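# Free two timbers from roller feed onto rack

## Task

Two timber lengths sit side by side in a halted powered roller feed, nearly through, with only their tail ends still held by the rollers. Pressing the green button runs the feed until the red button is pressed. Finish with each timber lying in both hooks of the rack next to the outfeed, the two not stacked on or leaning on each other, and the feed switched off.

## Robot and tools

Robots: three identical i2rt Big YAM arms named arm1, arm2 and arm3. Each has six revolute joints, a two-finger gripper and a wrist camera that rides on top of the hand and looks toward the fingertips when joints 1 and 6 are 0 and the hand is level. Reach is roughly 1.0 m from the joint 1 axis. Room cameras: cam_button, cam_end, cam_end2, cam_over, cam_side; wrist cameras: arm1_cam_wrist, arm2_cam_wrist, arm3_cam_wrist.

Frame: one shared scene frame in metres, origin on the floor, +z up. Arm feet (base_link, each faces its own +x): arm1 at x=-0.142 y=+0.806 z=+0.874 quat_wxyz=(+0.746, -0.004, -0.004, -0.666); arm2 at x=+1.110 y=-0.719 z=+0.712 quat_wxyz=(+0.623, -0.004, -0.007, +0.782); arm3 at x=-0.225 y=-0.825 z=+0.863 quat_wxyz=(+0.745, +0.004, -0.004, +0.667). The hand point lies between the pads, about 1 cm behind the tips; fingers extend along the hand's +z and close along its y. Printed hand positions can be off, more so at long reach, and hands often settle a centimetre or more from the requested pose.

Tool move: an action is split per robot, with keys arm1, arm2, arm3 (each an object) plus optional cameras. An arm not named receives nothing new but may keep pushing toward its previous target. Inside one arm's object:
- joints: absolute targets keyed by name. joint1_rad -2.879 to 2.879 (base yaw, positive counter-clockwise seen from above); joint2_rad 0 to 3.141 (shoulder, 0 = upper arm back and roughly level); joint3_rad 0 to 3.019 (elbow, 0 = folded); joint4_rad -1.692 to 1.57 (hand pitch, positive tips fingers up); joint5_rad -1.57 to 1.57 (hand sideways, positive to the arm's right); joint6_rad -2.094 to 2.094 (roll, positive clockwise viewed from behind); gripper_m 0 to 0.093, fingertip gap in metres. Tolerances for done: ±0.045, ±0.14, ±0.09, ±0.055, ±0.03, ±0.035 rad and ±0.003 m.
- target: one list of 7 numbers [x, y, z, qw, qx, qy, qz], an absolute hand pose in the scene frame (same layout as the printed hand line). The hand travels a straight line from its current hand_target toward it. When target is present, joints may contain only gripper_m.
- speed: top speed of that straight path, 0.002 to 0.5 m/s (default 0.25); rotation capped at twice that in rad/s. Only valid with target.
- min_time_s: 0.1 to 8 s, the shortest duration for that arm's joint motions; goes with joints.
All motions in one action begin together; all hand paths finish together, paced by the slowest. Paths last 0.5 to 10 s and an action at most 15 s. Paths ignore obstacles and other arms, and the hand can lag, drift or overshoot speed when the arm is nearly straight. Unknown keys make a call invalid; out-of-range values get it refused, and a refusal or a stop cancels the remaining move/wait/finished_scene calls in that reply. A move with no action returns full state, the scene number and all images.

Results: a move line per commanded arm such as 'move: arm1 done; arm2 time_out'. joint_status and hand_status per motion: done; off_target (resting away from target, maybe still pushing); time_out (the arm keeps a nearby target and keeps pushing; on_its_own lists joints still heading there; resend a joint's reported position to relax it); not_followed (a safety check withheld targets, reported as 'joint command not followed' or 'pose unreachable'; the arm may keep trying until new targets). 'held at' in on_its_own is a target, not a reading. Arms absent from the action show under 'as last shown' with 'not commanded'. Joint velocities are rad/s (gripper m/s); 'within noise' means still. Joint torques are total drive output including gravity, with per-arm offsets; items 3 and 4 wrap at ±28 N m. The 'pictures' line gives image order; frames may trail the state slightly.

Gripper: on a firm grip gripper_m reads up to 0.005 m under the part width (some read up to 0.002 wider); shut on nothing reads 0.000 to 0.003. Command about 0.005 m below first-contact reading for full force (roughly 50 to 64 N per pad). Release by commanding well above the reading.

Tool wait: seconds 0 to 10, optional cameras; the scene keeps running with current commands. Tool zoom_image: camera name and region [x0, y0, x1, y1] pixels in that camera's latest image (672x504, top-left origin), at most 504 by 504. Tool finished_scene: scene = current scene number; call it last, nothing after it in that reply.

Order of work: check cameras, press green to feed the timbers out (or grasp them), press red to stop, then set each timber into both rack hooks, apart from each other, before finishing.

Cautions: arms do not stop on contact and push hard; sustained pushing, stretched holds or unreachable poses heat motors (MOTOR HOT at 85 °C, arm goes limp at 100 °C for 30 to 60 s or more; keys then read limit_stop_at_motor_heat, resend targets). Never squeeze another arm's fingers or let arms press together; the clearance check can be late. Avoid dropping timber, releasing it while moving, slamming fixed items, or knocking anything out of the work area. Occasional disturbances may nudge loose objects.

Each tool is called after "Emit:" as name(argument=value, ...), one argument or row to a line, values as JSON.

## Session

Emit:
move(
)

Scene clock: 0.00 s.
Joint torques (N m): no reading
Heat: arm1: hottest joint1_rad 23 °C; arm2: hottest joint3_rad 22 °C; arm3: hottest joint2_rad 22 °C.
Joint velocities: within noise
arm1.joint_positions: joint1_rad=-0.792 joint2_rad=+0.591 joint3_rad=+1.353 joint4_rad=-1.540 joint5_rad=-0.284 joint6_rad=-0.232 gripper_m=+0.09396
arm1.joint_status: not commanded
arm1.hand: x=-0.2259 y=+0.6317 z=+1.3681 quat_wxyz=(-0.252, -0.742, -0.531, +0.322) (m; scene frame)
arm1.hand_target: x=-0.2248 y=+0.6331 z=+1.3776 quat_wxyz=(-0.255, -0.738, -0.530, +0.332) (m; scene frame)
arm1.hand_status: not commanded
arm2.joint_positions: joint1_rad=+0.174 joint2_rad=+0.596 joint3_rad=+1.398 joint4_rad=-1.492 joint5_rad=-0.215 joint6_rad=-0.742 gripper_m=+0.09396
arm2.joint_status: not commanded
arm2.hand: x=+0.9917 y=-0.5514 z=+1.2298 quat_wxyz=(-0.294, +0.890, -0.145, -0.318) (m; scene frame)
arm2.hand_target: x=+0.9922 y=-0.5532 z=+1.2409 quat_wxyz=(-0.304, +0.884, -0.142, -0.324) (m; scene frame)
arm2.hand_status: not commanded
arm3.joint_positions: joint1_rad=-0.151 joint2_rad=+0.603 joint3_rad=+1.486 joint4_rad=-1.464 joint5_rad=+0.148 joint6_rad=-0.406 gripper_m=+0.09396
arm3.joint_status: not commanded
arm3.hand: x=-0.1490 y=-0.6490 z=+1.4265 quat_wxyz=(-0.459, +0.638, -0.600, -0.152) (m; scene frame)
arm3.hand_target: x=-0.1498 y=-0.6521 z=+1.4353 quat_wxyz=(-0.468, +0.633, -0.597, -0.156) (m; scene frame)
arm3.hand_status: not commanded
pictures: arm1_cam_wrist, arm2_cam_wrist, arm3_cam_wrist, cam_button, cam_end, cam_end2, cam_over, cam_side

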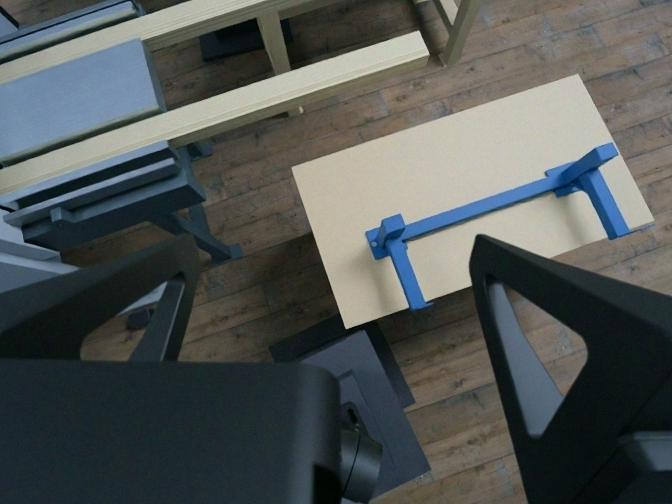

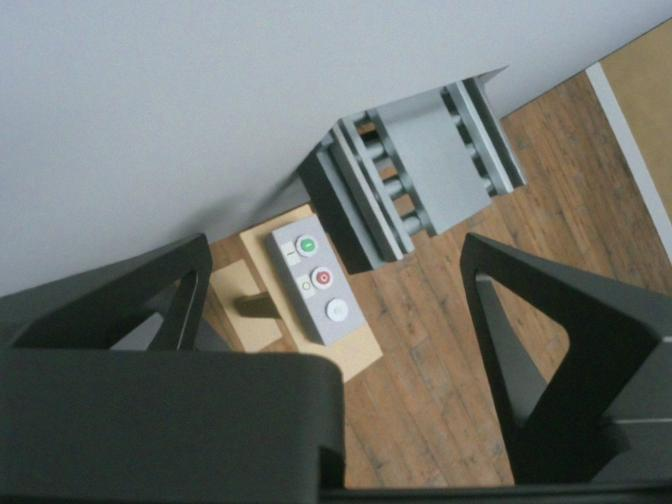

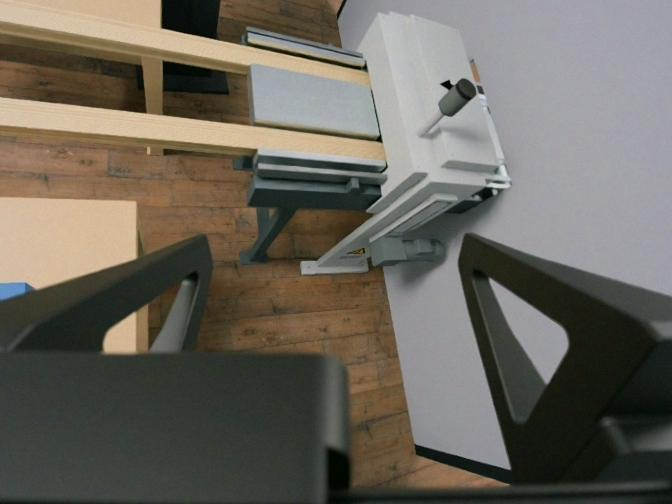

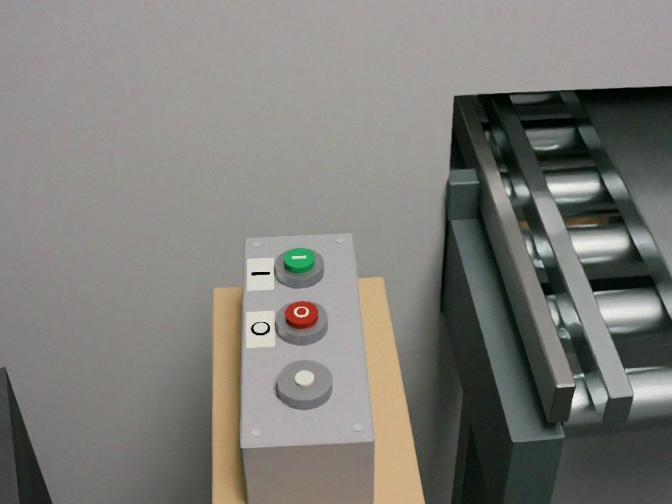

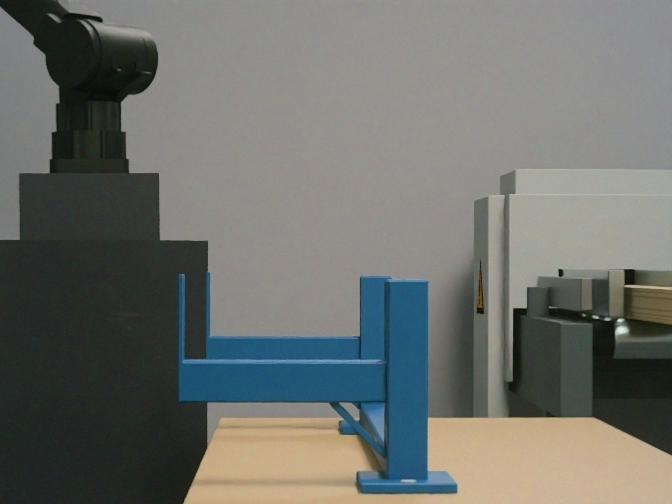

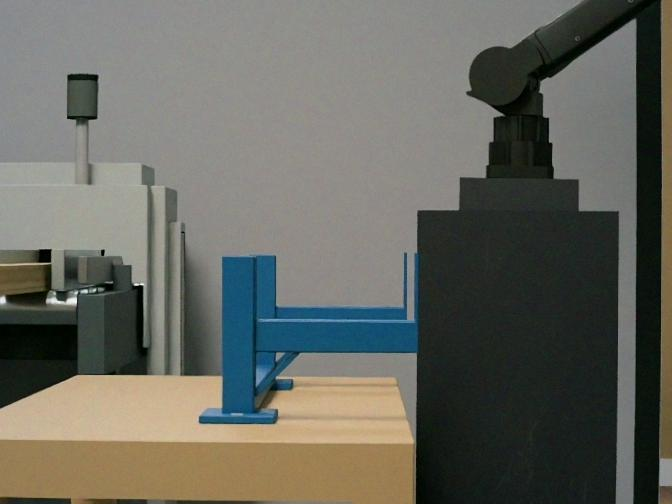

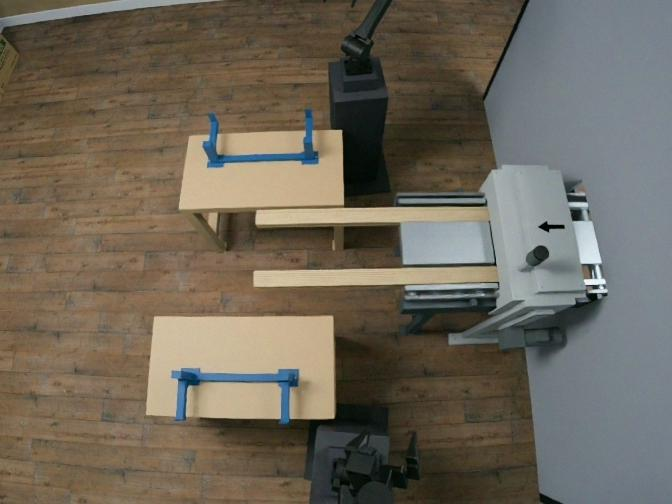

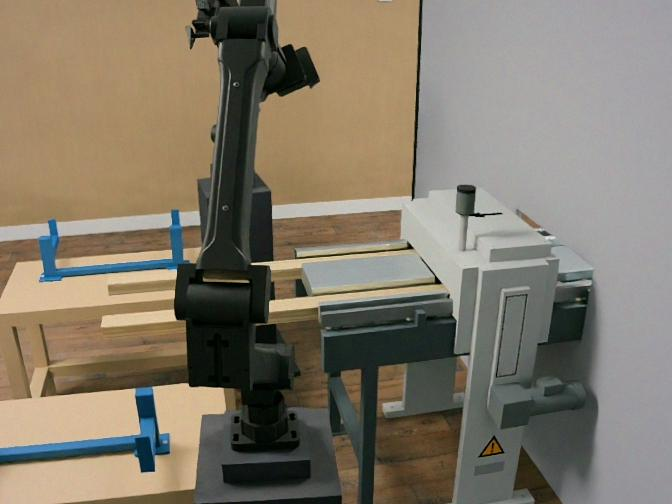

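Emit:
move(
  arm1={"target":[-0.15,0.24,1.2,0,1,0,0]},
  arm3={"target":[-0.2,-0.1,1.2,0,1,0,0]},
  arm2={"target":[0.99,-0.45,1.23,-0.294,0.890,-0.145,-0.318]},
  cameras=["all"],
)

Scene clock: 122.30 s.
Joint torques (N m): arm1=[-0.15 -15.15 14.49 -0.08 -0.1 0.05] | arm2=[-3.14 -0.62 10.22 2.06 -0.3 0.05] | arm3=[-1.08 -17.55 12.4 0.79 -0.02 -0.01]
Heat: arm1: hottest joint3_rad 26 °C; arm2: hottest joint3_rad 27 °C; arm3: hottest joint3_rad 32 °C.
move: arm1 off_target; arm2 off_target; arm3 off_target
Joint velocities: within noise
arm1.joint_positions: joint1_rad=-0.117 joint2_rad=+1.779 joint3_rad=+1.958 joint4_rad=-1.673 joint5_rad=+0.005 joint6_rad=+1.549 gripper_m=+0.09396
arm1.joint_status: not commanded
arm1.hand: x=-0.1457 y=+0.2486 z=+1.1883 quat_wxyz=(-0.045, -0.999, -0.009, +0.003) (m; scene frame)
arm1.hand_target: x=-0.1501 y=+0.2408 z=+1.1993 quat_wxyz=(-0.056, -0.998, +0.000, +0.001) (m; scene frame)
arm1.hand_status: off_target (0.015 m and 5.2 deg from the pose sent, 0.433 m and 84.2 deg at the start; a joint's target at an end of its range on 50 of 137 steps)
arm2.joint_positions: joint1_rad=-0.042 joint2_rad=+0.790 joint3_rad=+1.398 joint4_rad=-1.394 joint5_rad=-0.384 joint6_rad=-0.884 gripper_m=+0.09396
arm2.joint_status: not commanded
arm2.hand: x=+0.9882 y=-0.4551 z=+1.2110 quat_wxyz=(-0.270, +0.898, -0.152, -0.312) (m; scene frame)
arm2.hand_target: x=+0.9901 y=-0.4507 z=+1.2298 quat_wxyz=(-0.294, +0.890, -0.145, -0.318) (m; scene frame)
arm2.hand_status: off_target (0.020 m and 3.1 deg from the pose sent, 0.101 m and 0.1 deg at the start)
arm3.joint_positions: joint1_rad=+0.068 joint2_rad=+2.202 joint3_rad=+2.632 joint4_rad=-1.689 joint5_rad=-0.005 joint6_rad=-1.592 gripper_m=+0.09396
arm3.joint_status: not commanded
arm3.hand: x=-0.1945 y=-0.1062 z=+1.1908 quat_wxyz=(-0.161, +0.987, -0.010, +0.003) (m; scene frame)
arm3.hand_target: x=-0.2001 y=-0.1012 z=+1.1991 quat_wxyz=(-0.173, +0.985, -0.001, +0.005) (m; scene frame)
arm3.hand_status: off_target (0.012 m and 18.6 deg from the pose sent, 0.596 m and 100.8 deg at the start; a joint's target at an end of its range on 51 of 137 steps)
pictures: arm1_cam_wrist, arm2_cam_wrist, arm3_cam_wrist, cam_button, cam_end, cam_end2, cam_over, cam_side

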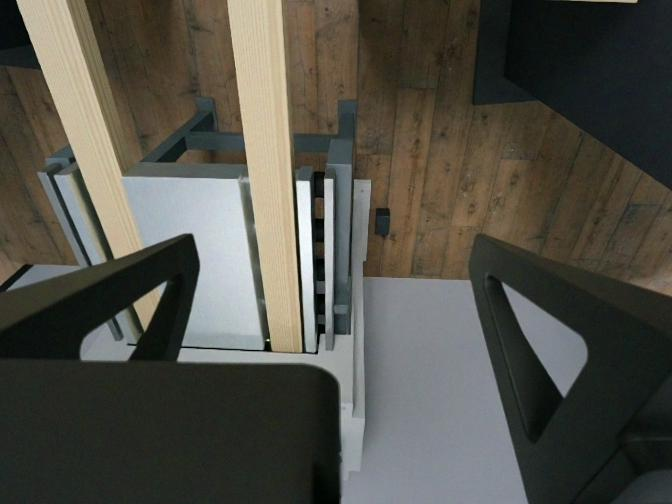

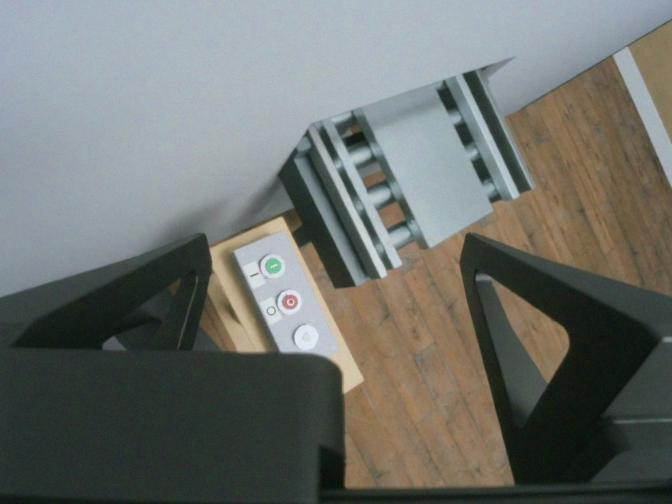

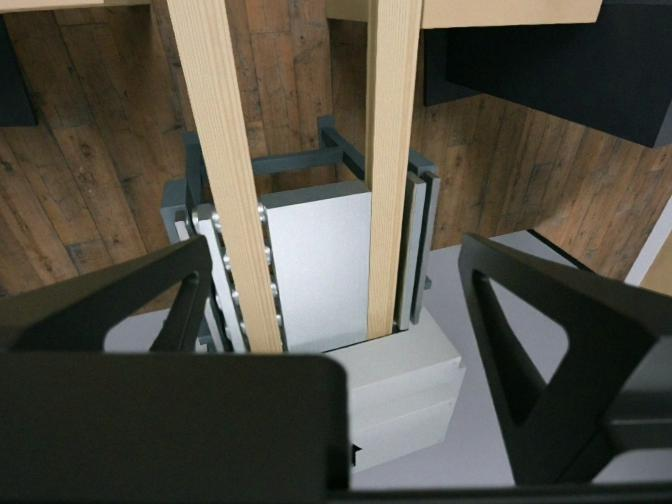

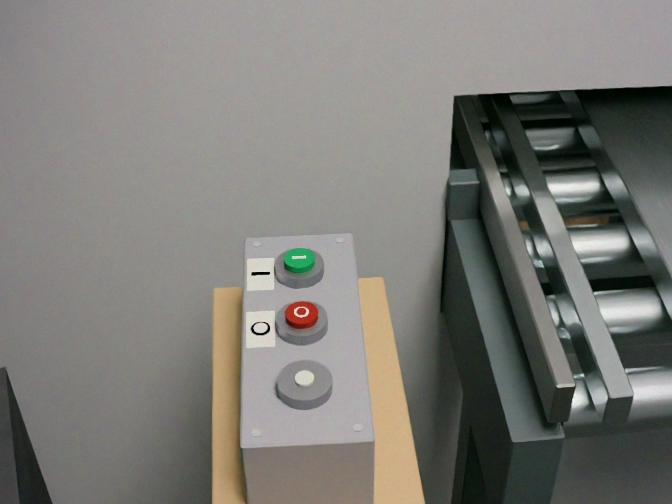

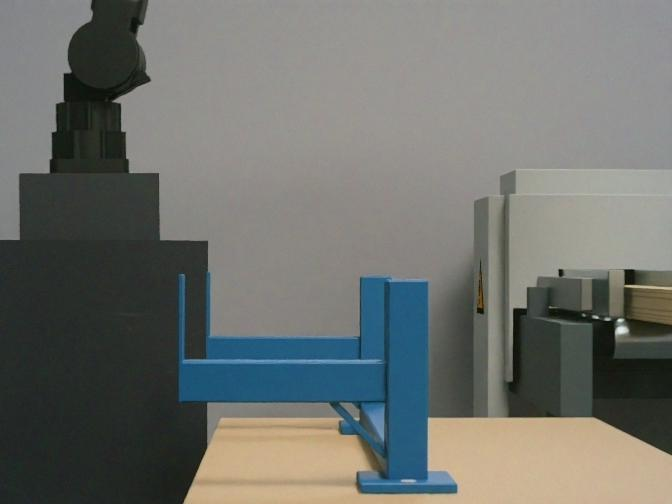

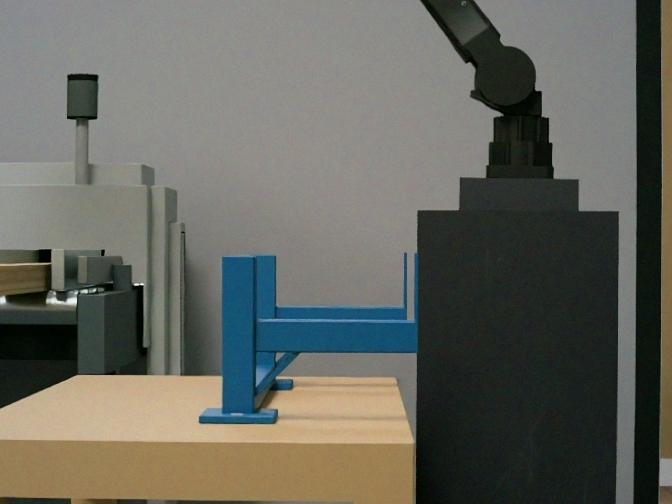

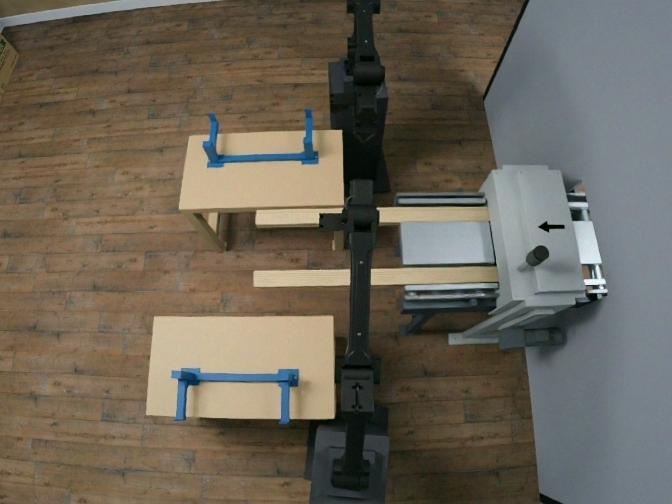

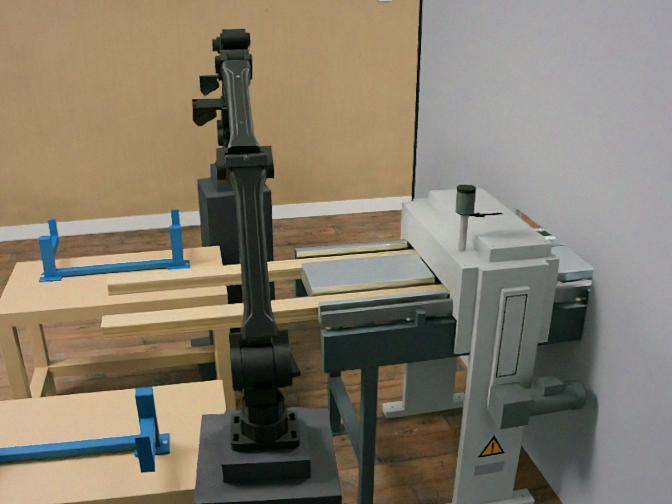

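Emit:
move(
  arm1={"target":[-0.4,0.45,1.2,0,1,0,0]},
  arm3={"target":[-0.5,-0.5,1.2,0,1,0,0]},
  arm2={"target":[0.91,-0.346,0.98,0,0.858,-0.514,0],"joints":{"gripper_m":0}},
  cameras=["arm1_cam_wrist","arm2_cam_wrist","arm3_cam_wrist","cam_button","cam_over"],
)

Emit:
zoom_image(
  camera="cam_over",
  region=[100, 90, 604, 468],
)

Emit:
zoom_image(
  camera="cam_button",
  region=[150, 150, 500, 450],
)

Scene clock: 196.93 s.
Joint torques (N m): arm1=[0.26 -12.45 10.19 -0.13 0.14 -0.11] | arm2=[-1.61 -11.81 12.41 -0.36 -0.08 0.25] | arm3=[-1.79 -9.93 8.35 0.44 -0.27 0.11]
Heat: arm1: hottest joint3_rad 31 °C; arm2: hottest joint3_rad 30 °C; arm3: hottest joint3_rad 37 °C.
move: arm1 off_target; arm2 off_target; arm3 off_target
Joint velocities: within noise
arm1.joint_positions: joint1_rad=-0.726 joint2_rad=+1.493 joint3_rad=+1.631 joint4_rad=-1.673 joint5_rad=+0.004 joint6_rad=+0.962 gripper_m=+0.09396
arm1.joint_status: not commanded
arm1.hand: x=-0.4005 y=+0.4449 z=+1.1958 quat_wxyz=(-0.019, -1.000, +0.002, +0.012) (m; scene frame)
arm1.hand_target: x=-0.4000 y=+0.4501 z=+1.1993 quat_wxyz=(-0.018, -1.000, +0.000, +0.013) (m; scene frame)
arm1.hand_status: off_target (0.007 m and 2.6 deg from the pose sent, 0.325 m and 5.2 deg at the start; a joint's target at an end of its range on 66 of 99 steps)
arm2.joint_positions: joint1_rad=+0.243 joint2_rad=+1.441 joint3_rad=+1.380 joint4_rad=-1.560 joint5_rad=-0.014 joint6_rad=-0.025 gripper_m=+0.00050
arm2.joint_status: all done
arm2.hand: x=+0.9208 y=-0.3562 z=+0.9555 quat_wxyz=(+0.013, +0.858, -0.513, +0.022) (m; scene frame)
arm2.hand_target: x=+0.9106 y=-0.3472 z=+0.9798 quat_wxyz=(+0.000, +0.858, -0.514, -0.001) (m; scene frame)
arm2.hand_status: off_target (0.029 m and 2.9 deg from the pose sent, 0.267 m and 63.9 deg at the start)
arm3.joint_positions: joint1_rad=+0.803 joint2_rad=+1.449 joint3_rad=+1.626 joint4_rad=-1.691 joint5_rad=-0.005 joint6_rad=-0.887 gripper_m=+0.09396
arm3.joint_status: not commanded
arm3.hand: x=-0.5022 y=-0.4958 z=+1.2008 quat_wxyz=(-0.027, +0.999, +0.005, -0.020) (m; scene frame)
arm3.hand_target: x=-0.5000 y=-0.5000 z=+1.1994 quat_wxyz=(-0.021, +1.000, +0.000, -0.017) (m; scene frame)
arm3.hand_status: off_target (0.005 m and 3.8 deg from the pose sent, 0.498 m and 18.6 deg at the start; a joint's target at an end of its range on 43 of 99 steps)
pictures: arm1_cam_wrist, arm2_cam_wrist, arm3_cam_wrist, cam_button, cam_over

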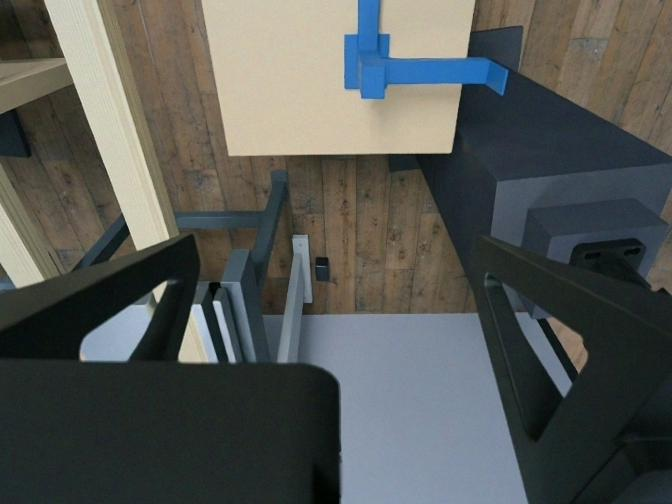

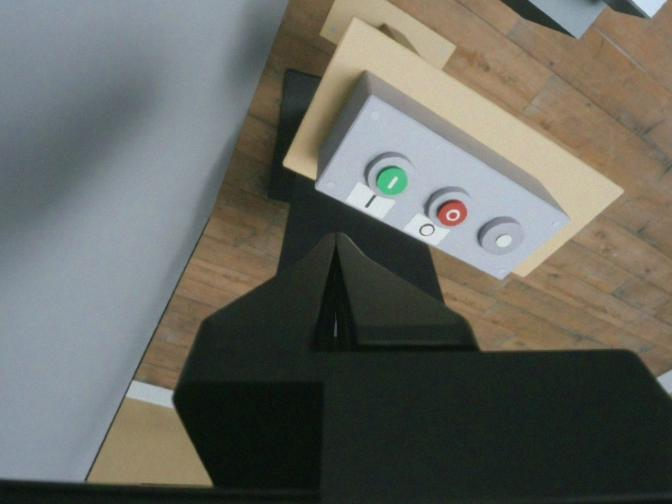

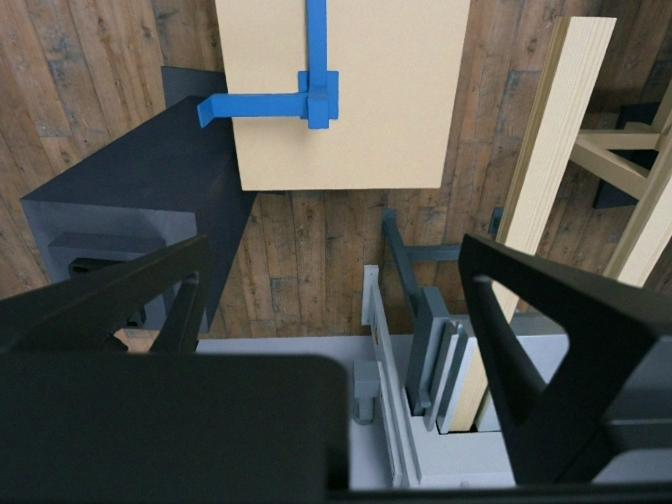

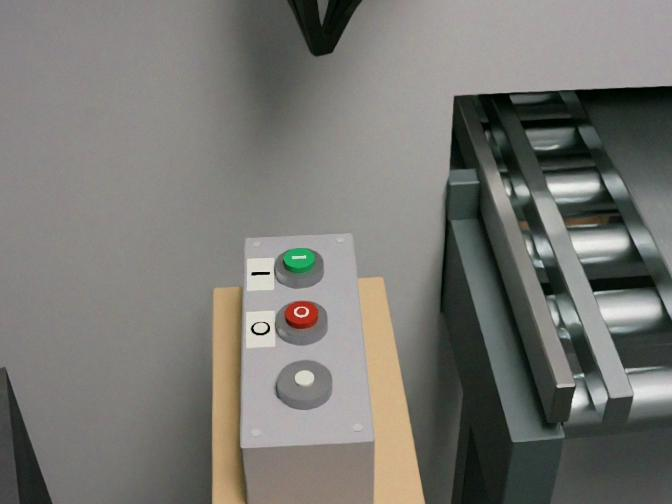

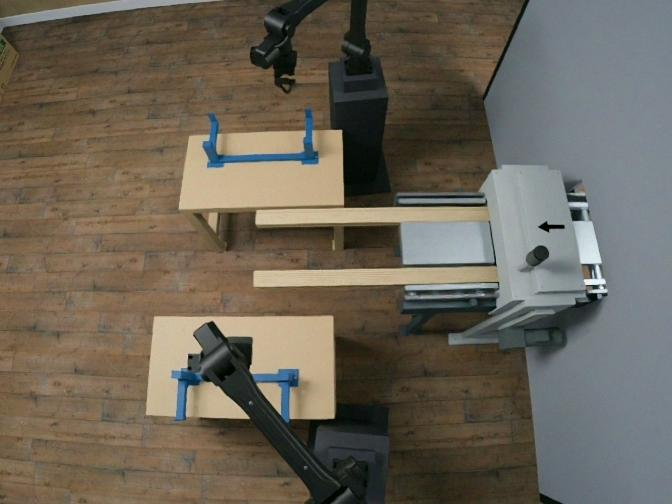

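Scaled by 1.000.

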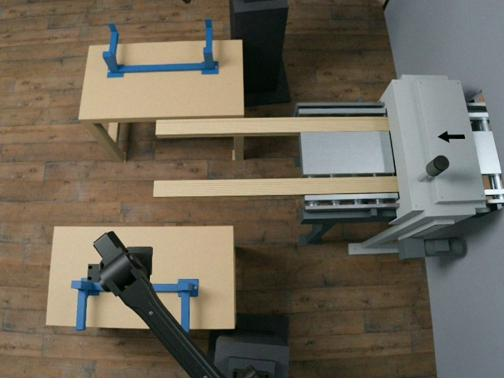

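Scaled by 1.440 from the camera's 672x504 image, which has a finer 960x720 frame.

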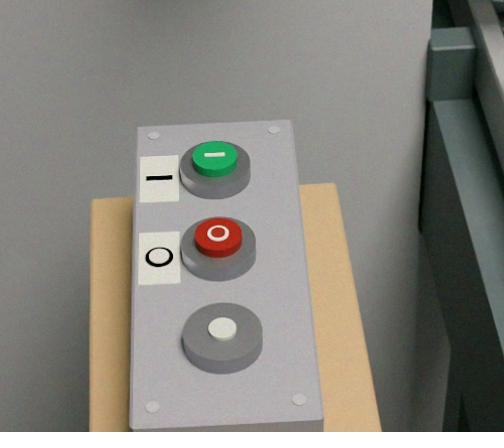

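Emit:
move(
  arm1={"target":[-0.08,0.2,1.05,0,1,0,0]},
  arm3={"target":[-0.08,-0.2,1.05,0,1,0,0]},
  arm2={"target":[0.963,-0.364,0.92,0,0.858,-0.514,0]},
)

Emit:
move(
  arm1={"target":[-0.08,0.116,0.9,0,1,0,0]},
  arm3={"target":[-0.08,-0.134,0.9,0,1,0,0]},
  cameras=["all"],
)

Scene clock: 345.10 s.
Joint torques (N m): arm1=[0.79 -17.26 14.22 -0.31 -0.02 0.08] | arm2=[-3.25 -11.4 7.08 0.58 -0.05 0.01] | arm3=[-1.44 -15.68 12.66 0.32 -0.12 -0.05]
Heat: arm1: hottest joint3_rad 30 °C; arm2: hottest joint3_rad 35 °C; arm3: hottest joint3_rad 35 °C.
move: arm1 off_target; arm2 done; arm3 off_target
Joint velocities: within noise
arm1.joint_positions: joint1_rad=-0.010 joint2_rad=+1.959 joint3_rad=+1.839 joint4_rad=-1.481 joint5_rad=+0.001 joint6_rad=+1.665 gripper_m=+0.09396
arm1.joint_status: not commanded
arm1.hand: x=-0.0808 y=+0.2117 z=+1.0429 quat_wxyz=(+0.009, -1.000, -0.005, +0.001) (m; scene frame)
arm1.hand_target: x=-0.0800 y=+0.2006 z=+1.0499 quat_wxyz=(+0.000, -1.000, +0.000, +0.000) (m; scene frame)
arm1.hand_status: off_target (0.014 m and 1.2 deg from the pose sent, 0.429 m and 2.6 deg at the start)
arm2.joint_positions: joint1_rad=+0.166 joint2_rad=+1.370 joint3_rad=+1.210 joint4_rad=-1.429 joint5_rad=-0.014 joint6_rad=-0.099 gripper_m=+0.00050
arm2.joint_status: not commanded
arm2.hand: x=+0.9587 y=-0.3644 z=+0.9184 quat_wxyz=(+0.005, +0.858, -0.514, +0.007) (m; scene frame)
arm2.hand_target: x=+0.9630 y=-0.3639 z=+0.9200 quat_wxyz=(+0.000, +0.858, -0.514, +0.000) (m; scene frame)
arm2.hand_status: done (0.005 m and 1.0 deg from the pose sent, 0.056 m and 2.9 deg at the start)
arm3.joint_positions: joint1_rad=-0.119 joint2_rad=+2.050 joint3_rad=+2.015 joint4_rad=-1.567 joint5_rad=+0.001 joint6_rad=-1.786 gripper_m=+0.09396
arm3.joint_status: not commanded
arm3.hand: x=-0.0808 y=-0.2132 z=+1.0442 quat_wxyz=(+0.009, +1.000, -0.007, -0.003) (m; scene frame)
arm3.hand_target: x=-0.0803 y=-0.2006 z=+1.0500 quat_wxyz=(-0.001, +1.000, +0.000, +0.000) (m; scene frame)
arm3.hand_status: off_target (0.014 m and 1.4 deg from the pose sent, 0.537 m and 3.8 deg at the start)
pictures: none

Scene clock: 346.77 s.
Joint torques (N m): arm1=[-0.5 -21.19 13.64 0.05 0 -0.02] | arm2=[-3.25 -11.46 7.06 0.59 -0.04 0.01] | arm3=[-1.08 -18.9 12.19 0.57 -0.14 0.13]
Heat: arm1: hottest joint3_rad 30 °C; arm2: hottest joint3_rad 35 °C; arm3: hottest joint3_rad 36 °C.
move: arm1 off_target; arm3 off_target
Joint velocities: within noise
arm1.joint_positions: joint1_rad=-0.014 joint2_rad=+2.295 joint3_rad=+2.004 joint4_rad=-1.320 joint5_rad=+0.001 joint6_rad=+1.665 gripper_m=+0.09396
arm1.joint_status: not commanded
arm1.hand: x=-0.0752 y=+0.1303 z=+0.8937 quat_wxyz=(+0.014, -1.000, -0.003, +0.002) (m; scene frame)
arm1.hand_target: x=-0.0800 y=+0.1165 z=+0.9003 quat_wxyz=(-0.001, -1.000, +0.000, +0.000) (m; scene frame)
arm1.hand_status: off_target (0.016 m and 1.6 deg from the pose sent, 0.172 m and 1.1 deg at the start)
arm2: as last shown
arm3.joint_positions: joint1_rad=-0.103 joint2_rad=+2.328 joint3_rad=+2.086 joint4_rad=-1.379 joint5_rad=+0.001 joint6_rad=-1.785 gripper_m=+0.09396
arm3.joint_status: not commanded
arm3.hand: x=-0.0783 y=-0.1514 z=+0.8912 quat_wxyz=(+0.018, +1.000, +0.001, -0.005) (m; scene frame)
arm3.hand_target: x=-0.0803 y=-0.1349 z=+0.9004 quat_wxyz=(+0.000, +1.000, +0.000, +0.000) (m; scene frame)
arm3.hand_status: off_target (0.020 m and 2.2 deg from the pose sent, 0.164 m and 1.4 deg at the start)
pictures: arm1_cam_wrist, arm2_cam_wrist, arm3_cam_wrist, cam_button, cam_end, cam_end2, cam_over, cam_side

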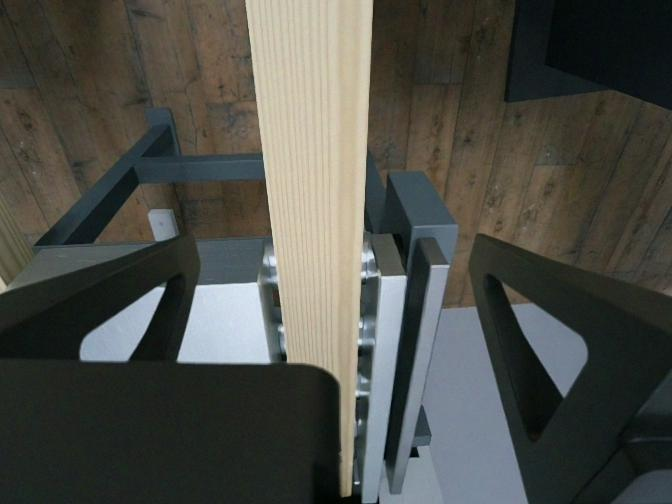

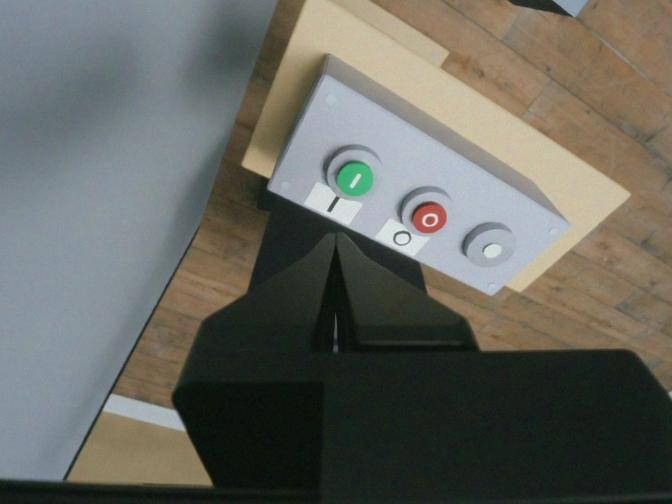

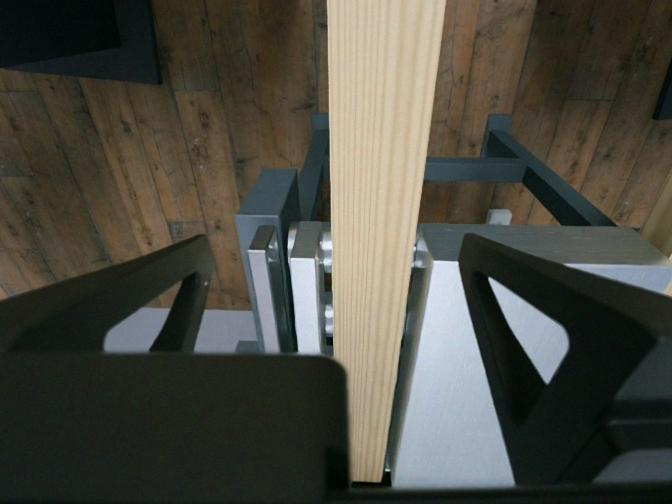

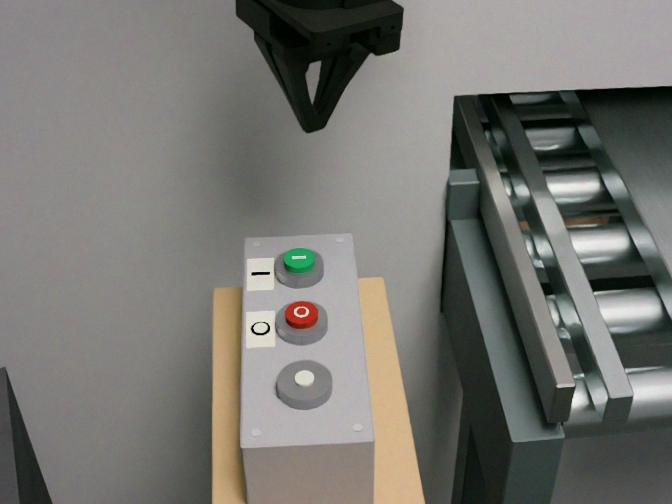

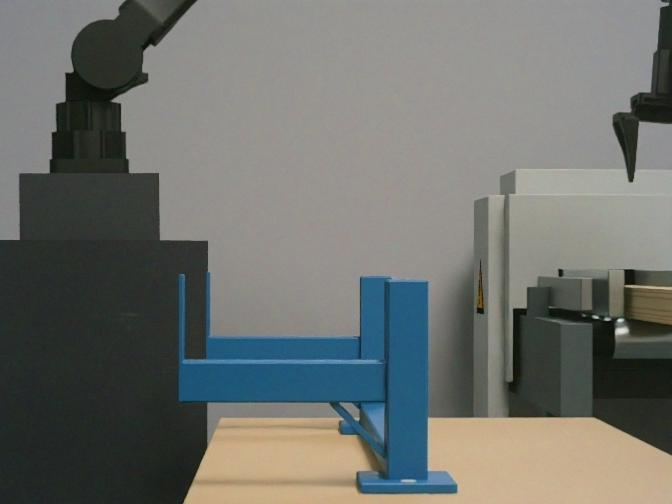

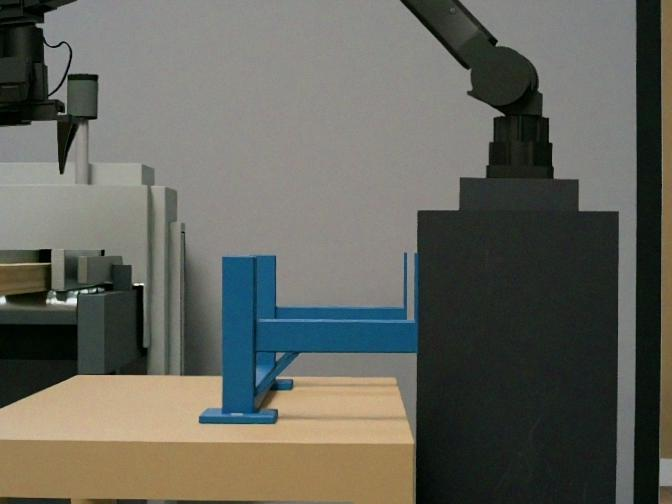

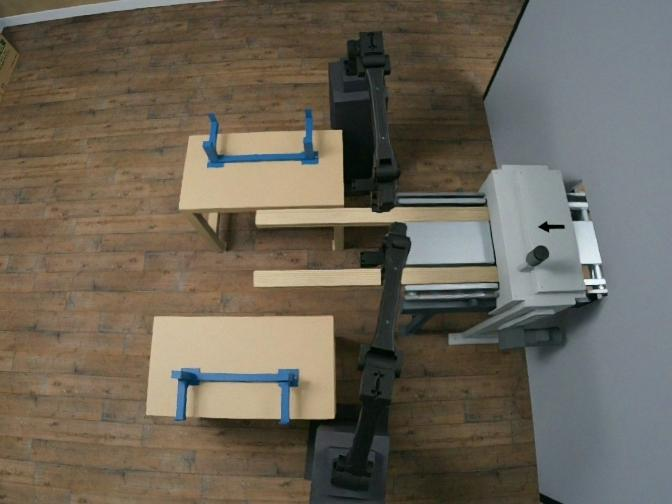

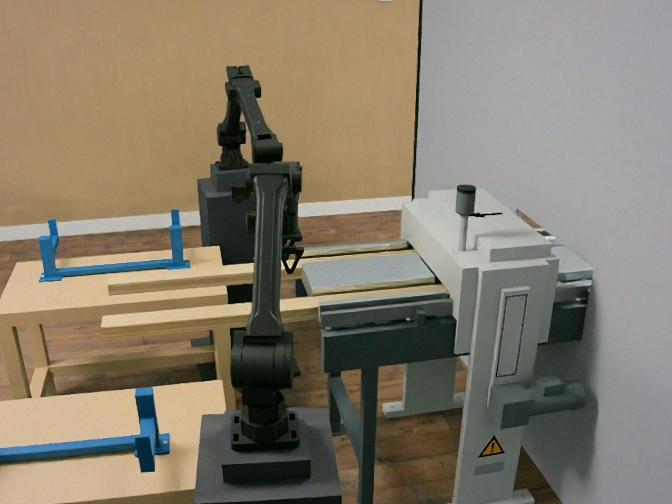

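Emit:
move(
  arm1={"target":[-0.085,0.102,0.86,0,1,0,0]},
  arm3={"target":[-0.082,-0.112,0.86,0,1,0,0]},
  arm2={"target":[0.976,-0.373,0.87,0,0.858,-0.514,0]},
  cameras=["arm1_cam_wrist","arm3_cam_wrist","arm2_cam_wrist","cam_button"],
)

Emit:
zoom_image(
  camera="arm1_cam_wrist",
  region=[160, 0, 500, 360],
)

Emit:
zoom_image(
  camera="arm3_cam_wrist",
  region=[160, 0, 500, 360],
)

Scene clock: 372.77 s.
Joint torques (N m): arm1=[-0.32 -21.36 13.48 0.43 0.01 -0.09] | arm2=[-3.19 -10.46 6.86 0.59 -0.05 0.01] | arm3=[-1.03 -19.37 12.22 0.49 -0.15 0.13]
Heat: arm1: hottest joint2_rad 30 °C; arm2: hottest joint3_rad 34 °C; arm3: hottest joint3_rad 39 °C.
move: arm1 off_target; arm2 done; arm3 off_target
Joint velocities: within noise
arm1.joint_positions: joint1_rad=-0.023 joint2_rad=+2.370 joint3_rad=+2.040 joint4_rad=-1.286 joint5_rad=+0.001 joint6_rad=+1.660 gripper_m=+0.09396
arm1.joint_status: not commanded
arm1.hand: x=-0.0806 y=+0.1182 z=+0.8560 quat_wxyz=(+0.017, -1.000, +0.000, +0.002) (m; scene frame)
arm1.hand_target: x=-0.0851 y=+0.1028 z=+0.8603 quat_wxyz=(+0.000, -1.000, +0.000, +0.000) (m; scene frame)
arm1.hand_status: off_target (0.017 m and 1.9 deg from the pose sent, 0.045 m and 1.6 deg at the start)
arm2.joint_positions: joint1_rad=+0.145 joint2_rad=+1.360 joint3_rad=+1.071 joint4_rad=-1.295 joint5_rad=-0.014 joint6_rad=-0.121 gripper_m=+0.00050
arm2.joint_status: not commanded
arm2.hand: x=+0.9720 y=-0.3739 z=+0.8703 quat_wxyz=(+0.004, +0.858, -0.514, +0.005) (m; scene frame)
arm2.hand_target: x=+0.9760 y=-0.3730 z=+0.8701 quat_wxyz=(+0.000, +0.858, -0.514, +0.000) (m; scene frame)
arm2.hand_status: done (0.004 m and 0.7 deg from the pose sent, 0.052 m and 1.0 deg at the start)
arm3.joint_positions: joint1_rad=-0.095 joint2_rad=+2.427 joint3_rad=+2.175 joint4_rad=-1.360 joint5_rad=+0.001 joint6_rad=-1.777 gripper_m=+0.09396
arm3.joint_status: not commanded
arm3.hand: x=-0.0789 y=-0.1279 z=+0.8554 quat_wxyz=(+0.014, +1.000, +0.000, -0.004) (m; scene frame)
arm3.hand_target: x=-0.0823 y=-0.1127 z=+0.8604 quat_wxyz=(-0.001, +1.000, +0.000, +0.000) (m; scene frame)
arm3.hand_status: off_target (0.017 m and 1.7 deg from the pose sent, 0.050 m and 2.2 deg at the start)
pictures: arm1_cam_wrist, arm2_cam_wrist, arm3_cam_wrist, cam_button

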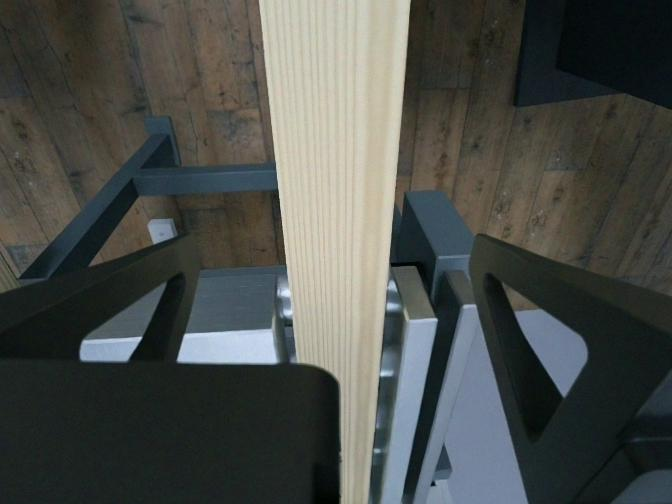

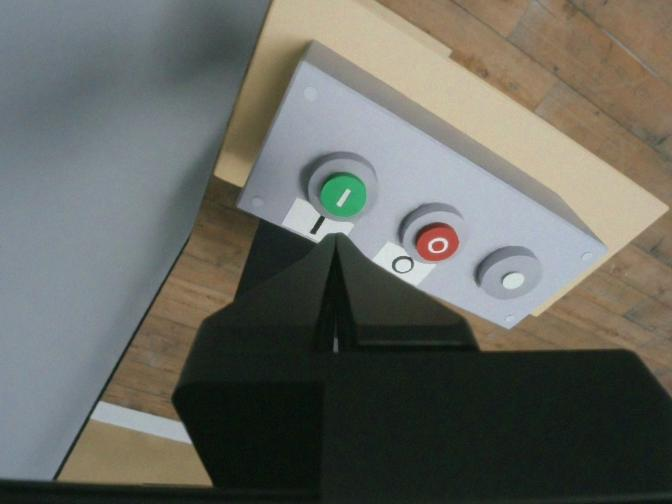

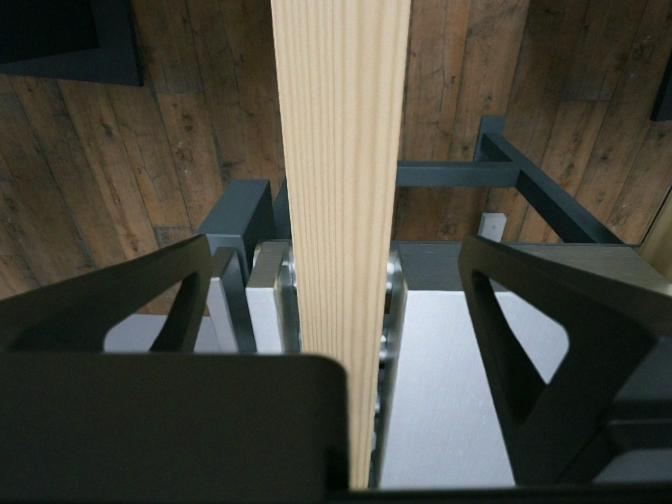

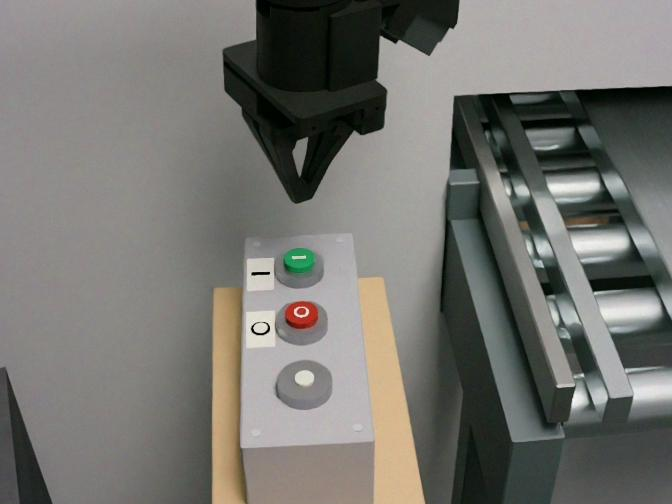

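Scaled by 1.400 from the camera's 672x504 image, which has a finer 960x720 frame.

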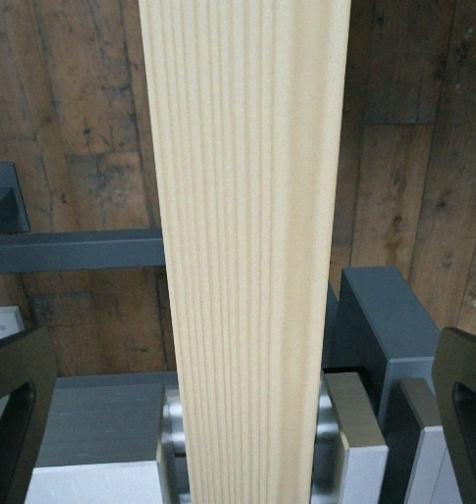

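Scaled by 1.400 from the camera's 672x504 image, which has a finer 960x720 frame.

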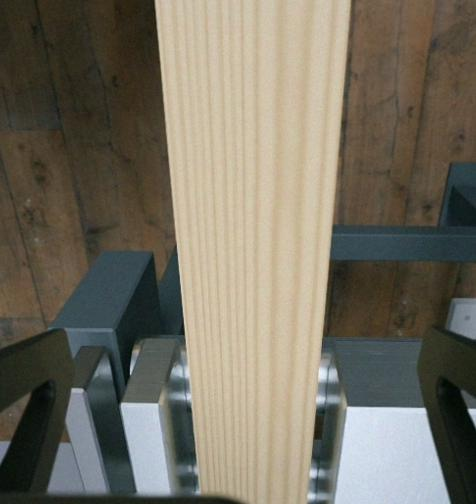

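Emit:
move(
  arm1={"target":[-0.085,0.101,0.79,0,1,0,0],"speed":0.12},
  arm3={"target":[-0.082,-0.109,0.79,0,1,0,0],"speed":0.12},
  cameras=["arm1_cam_wrist","arm3_cam_wrist","cam_side","cam_over"],
)

Emit:
zoom_image(
  camera="cam_side",
  region=[200, 200, 400, 350],
)

Scene clock: 390.27 s.
Joint torques (N m): arm1=[-0.44 -21.07 10.1 0.59 0.01 -0.06] | arm2=[-3.25 -10.52 6.84 0.61 -0.05 0.01] | arm3=[-0.97 -19.14 9.92 0.87 -0.14 0.14]
Heat: arm1: hottest joint2_rad 32 °C; arm2: hottest joint3_rad 33 °C; arm3: hottest joint3_rad 40 °C.
move: arm1 off_target; arm3 off_target
Joint velocities: within noise
arm1.joint_positions: joint1_rad=-0.023 joint2_rad=+2.453 joint3_rad=+2.040 joint4_rad=-1.171 joint5_rad=+0.001 joint6_rad=+1.660 gripper_m=+0.09396
arm1.joint_status: not commanded
arm1.hand: x=-0.0794 y=+0.1045 z=+0.7994 quat_wxyz=(+0.001, -1.000, +0.000, +0.001) (m; scene frame)
arm1.hand_target: x=-0.0850 y=+0.1013 z=+0.7901 quat_wxyz=(+0.000, -1.000, +0.000, +0.000) (m; scene frame)
arm1.hand_status: off_target (0.011 m and 0.1 deg from the pose sent, 0.068 m and 1.9 deg at the start)
arm2: as last shown
arm3.joint_positions: joint1_rad=-0.095 joint2_rad=+2.509 joint3_rad=+2.175 joint4_rad=-1.257 joint5_rad=+0.001 joint6_rad=-1.776 gripper_m=+0.09396
arm3.joint_status: not commanded
arm3.hand: x=-0.0766 y=-0.1162 z=+0.7982 quat_wxyz=(+0.004, +1.000, +0.000, -0.001) (m; scene frame)
arm3.hand_target: x=-0.0822 y=-0.1093 z=+0.7902 quat_wxyz=(+0.000, +1.000, +0.000, +0.000) (m; scene frame)
arm3.hand_status: off_target (0.012 m and 0.5 deg from the pose sent, 0.068 m and 1.7 deg at the start)
pictures: arm1_cam_wrist, arm3_cam_wrist, cam_over, cam_side

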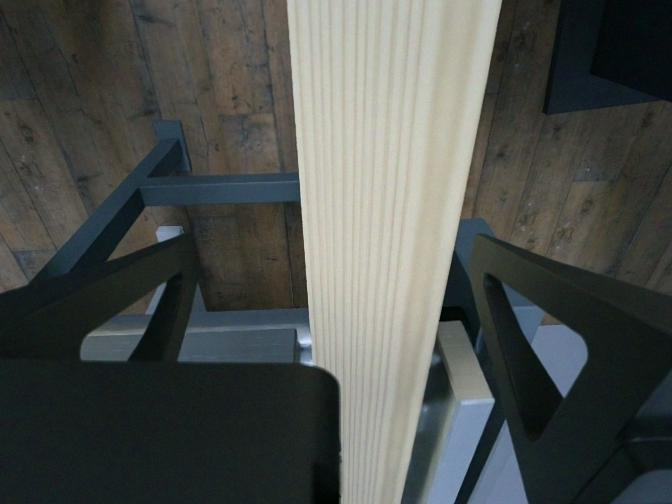

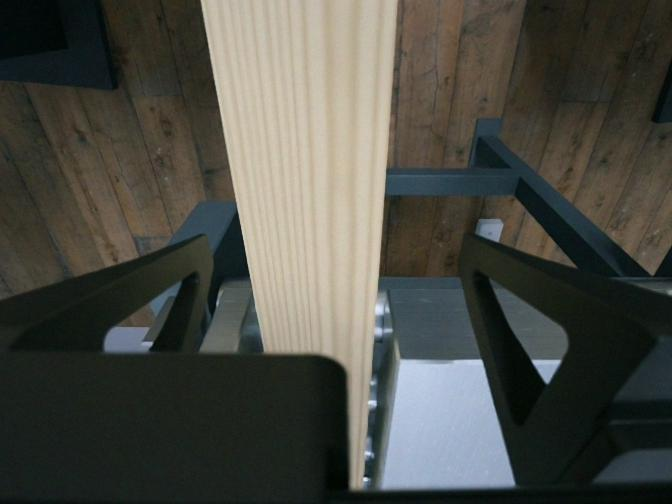

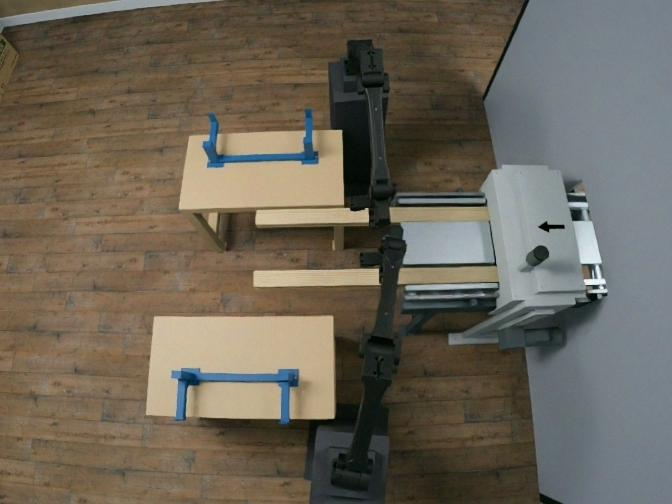

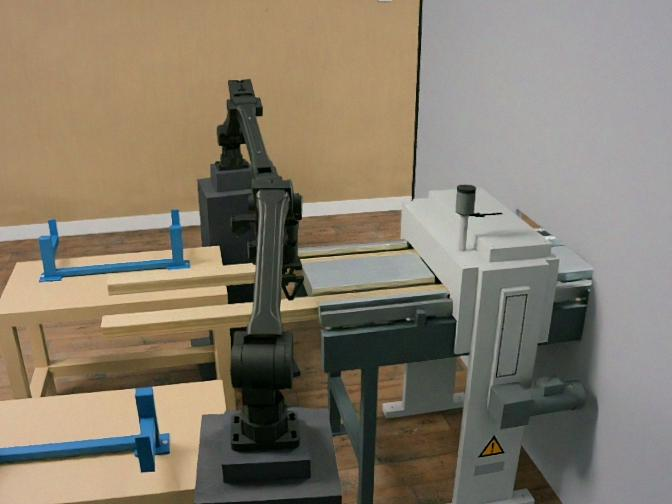

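Scaled by 2.520 from the camera's 672x504 image, which has a finer 960x720 frame.

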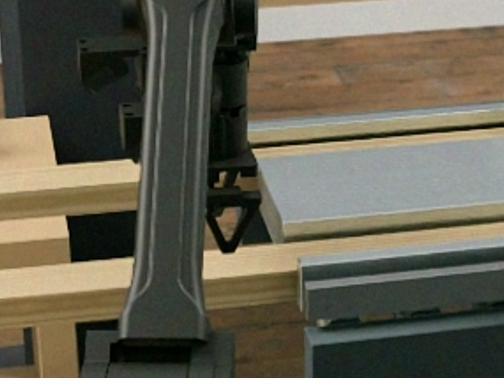

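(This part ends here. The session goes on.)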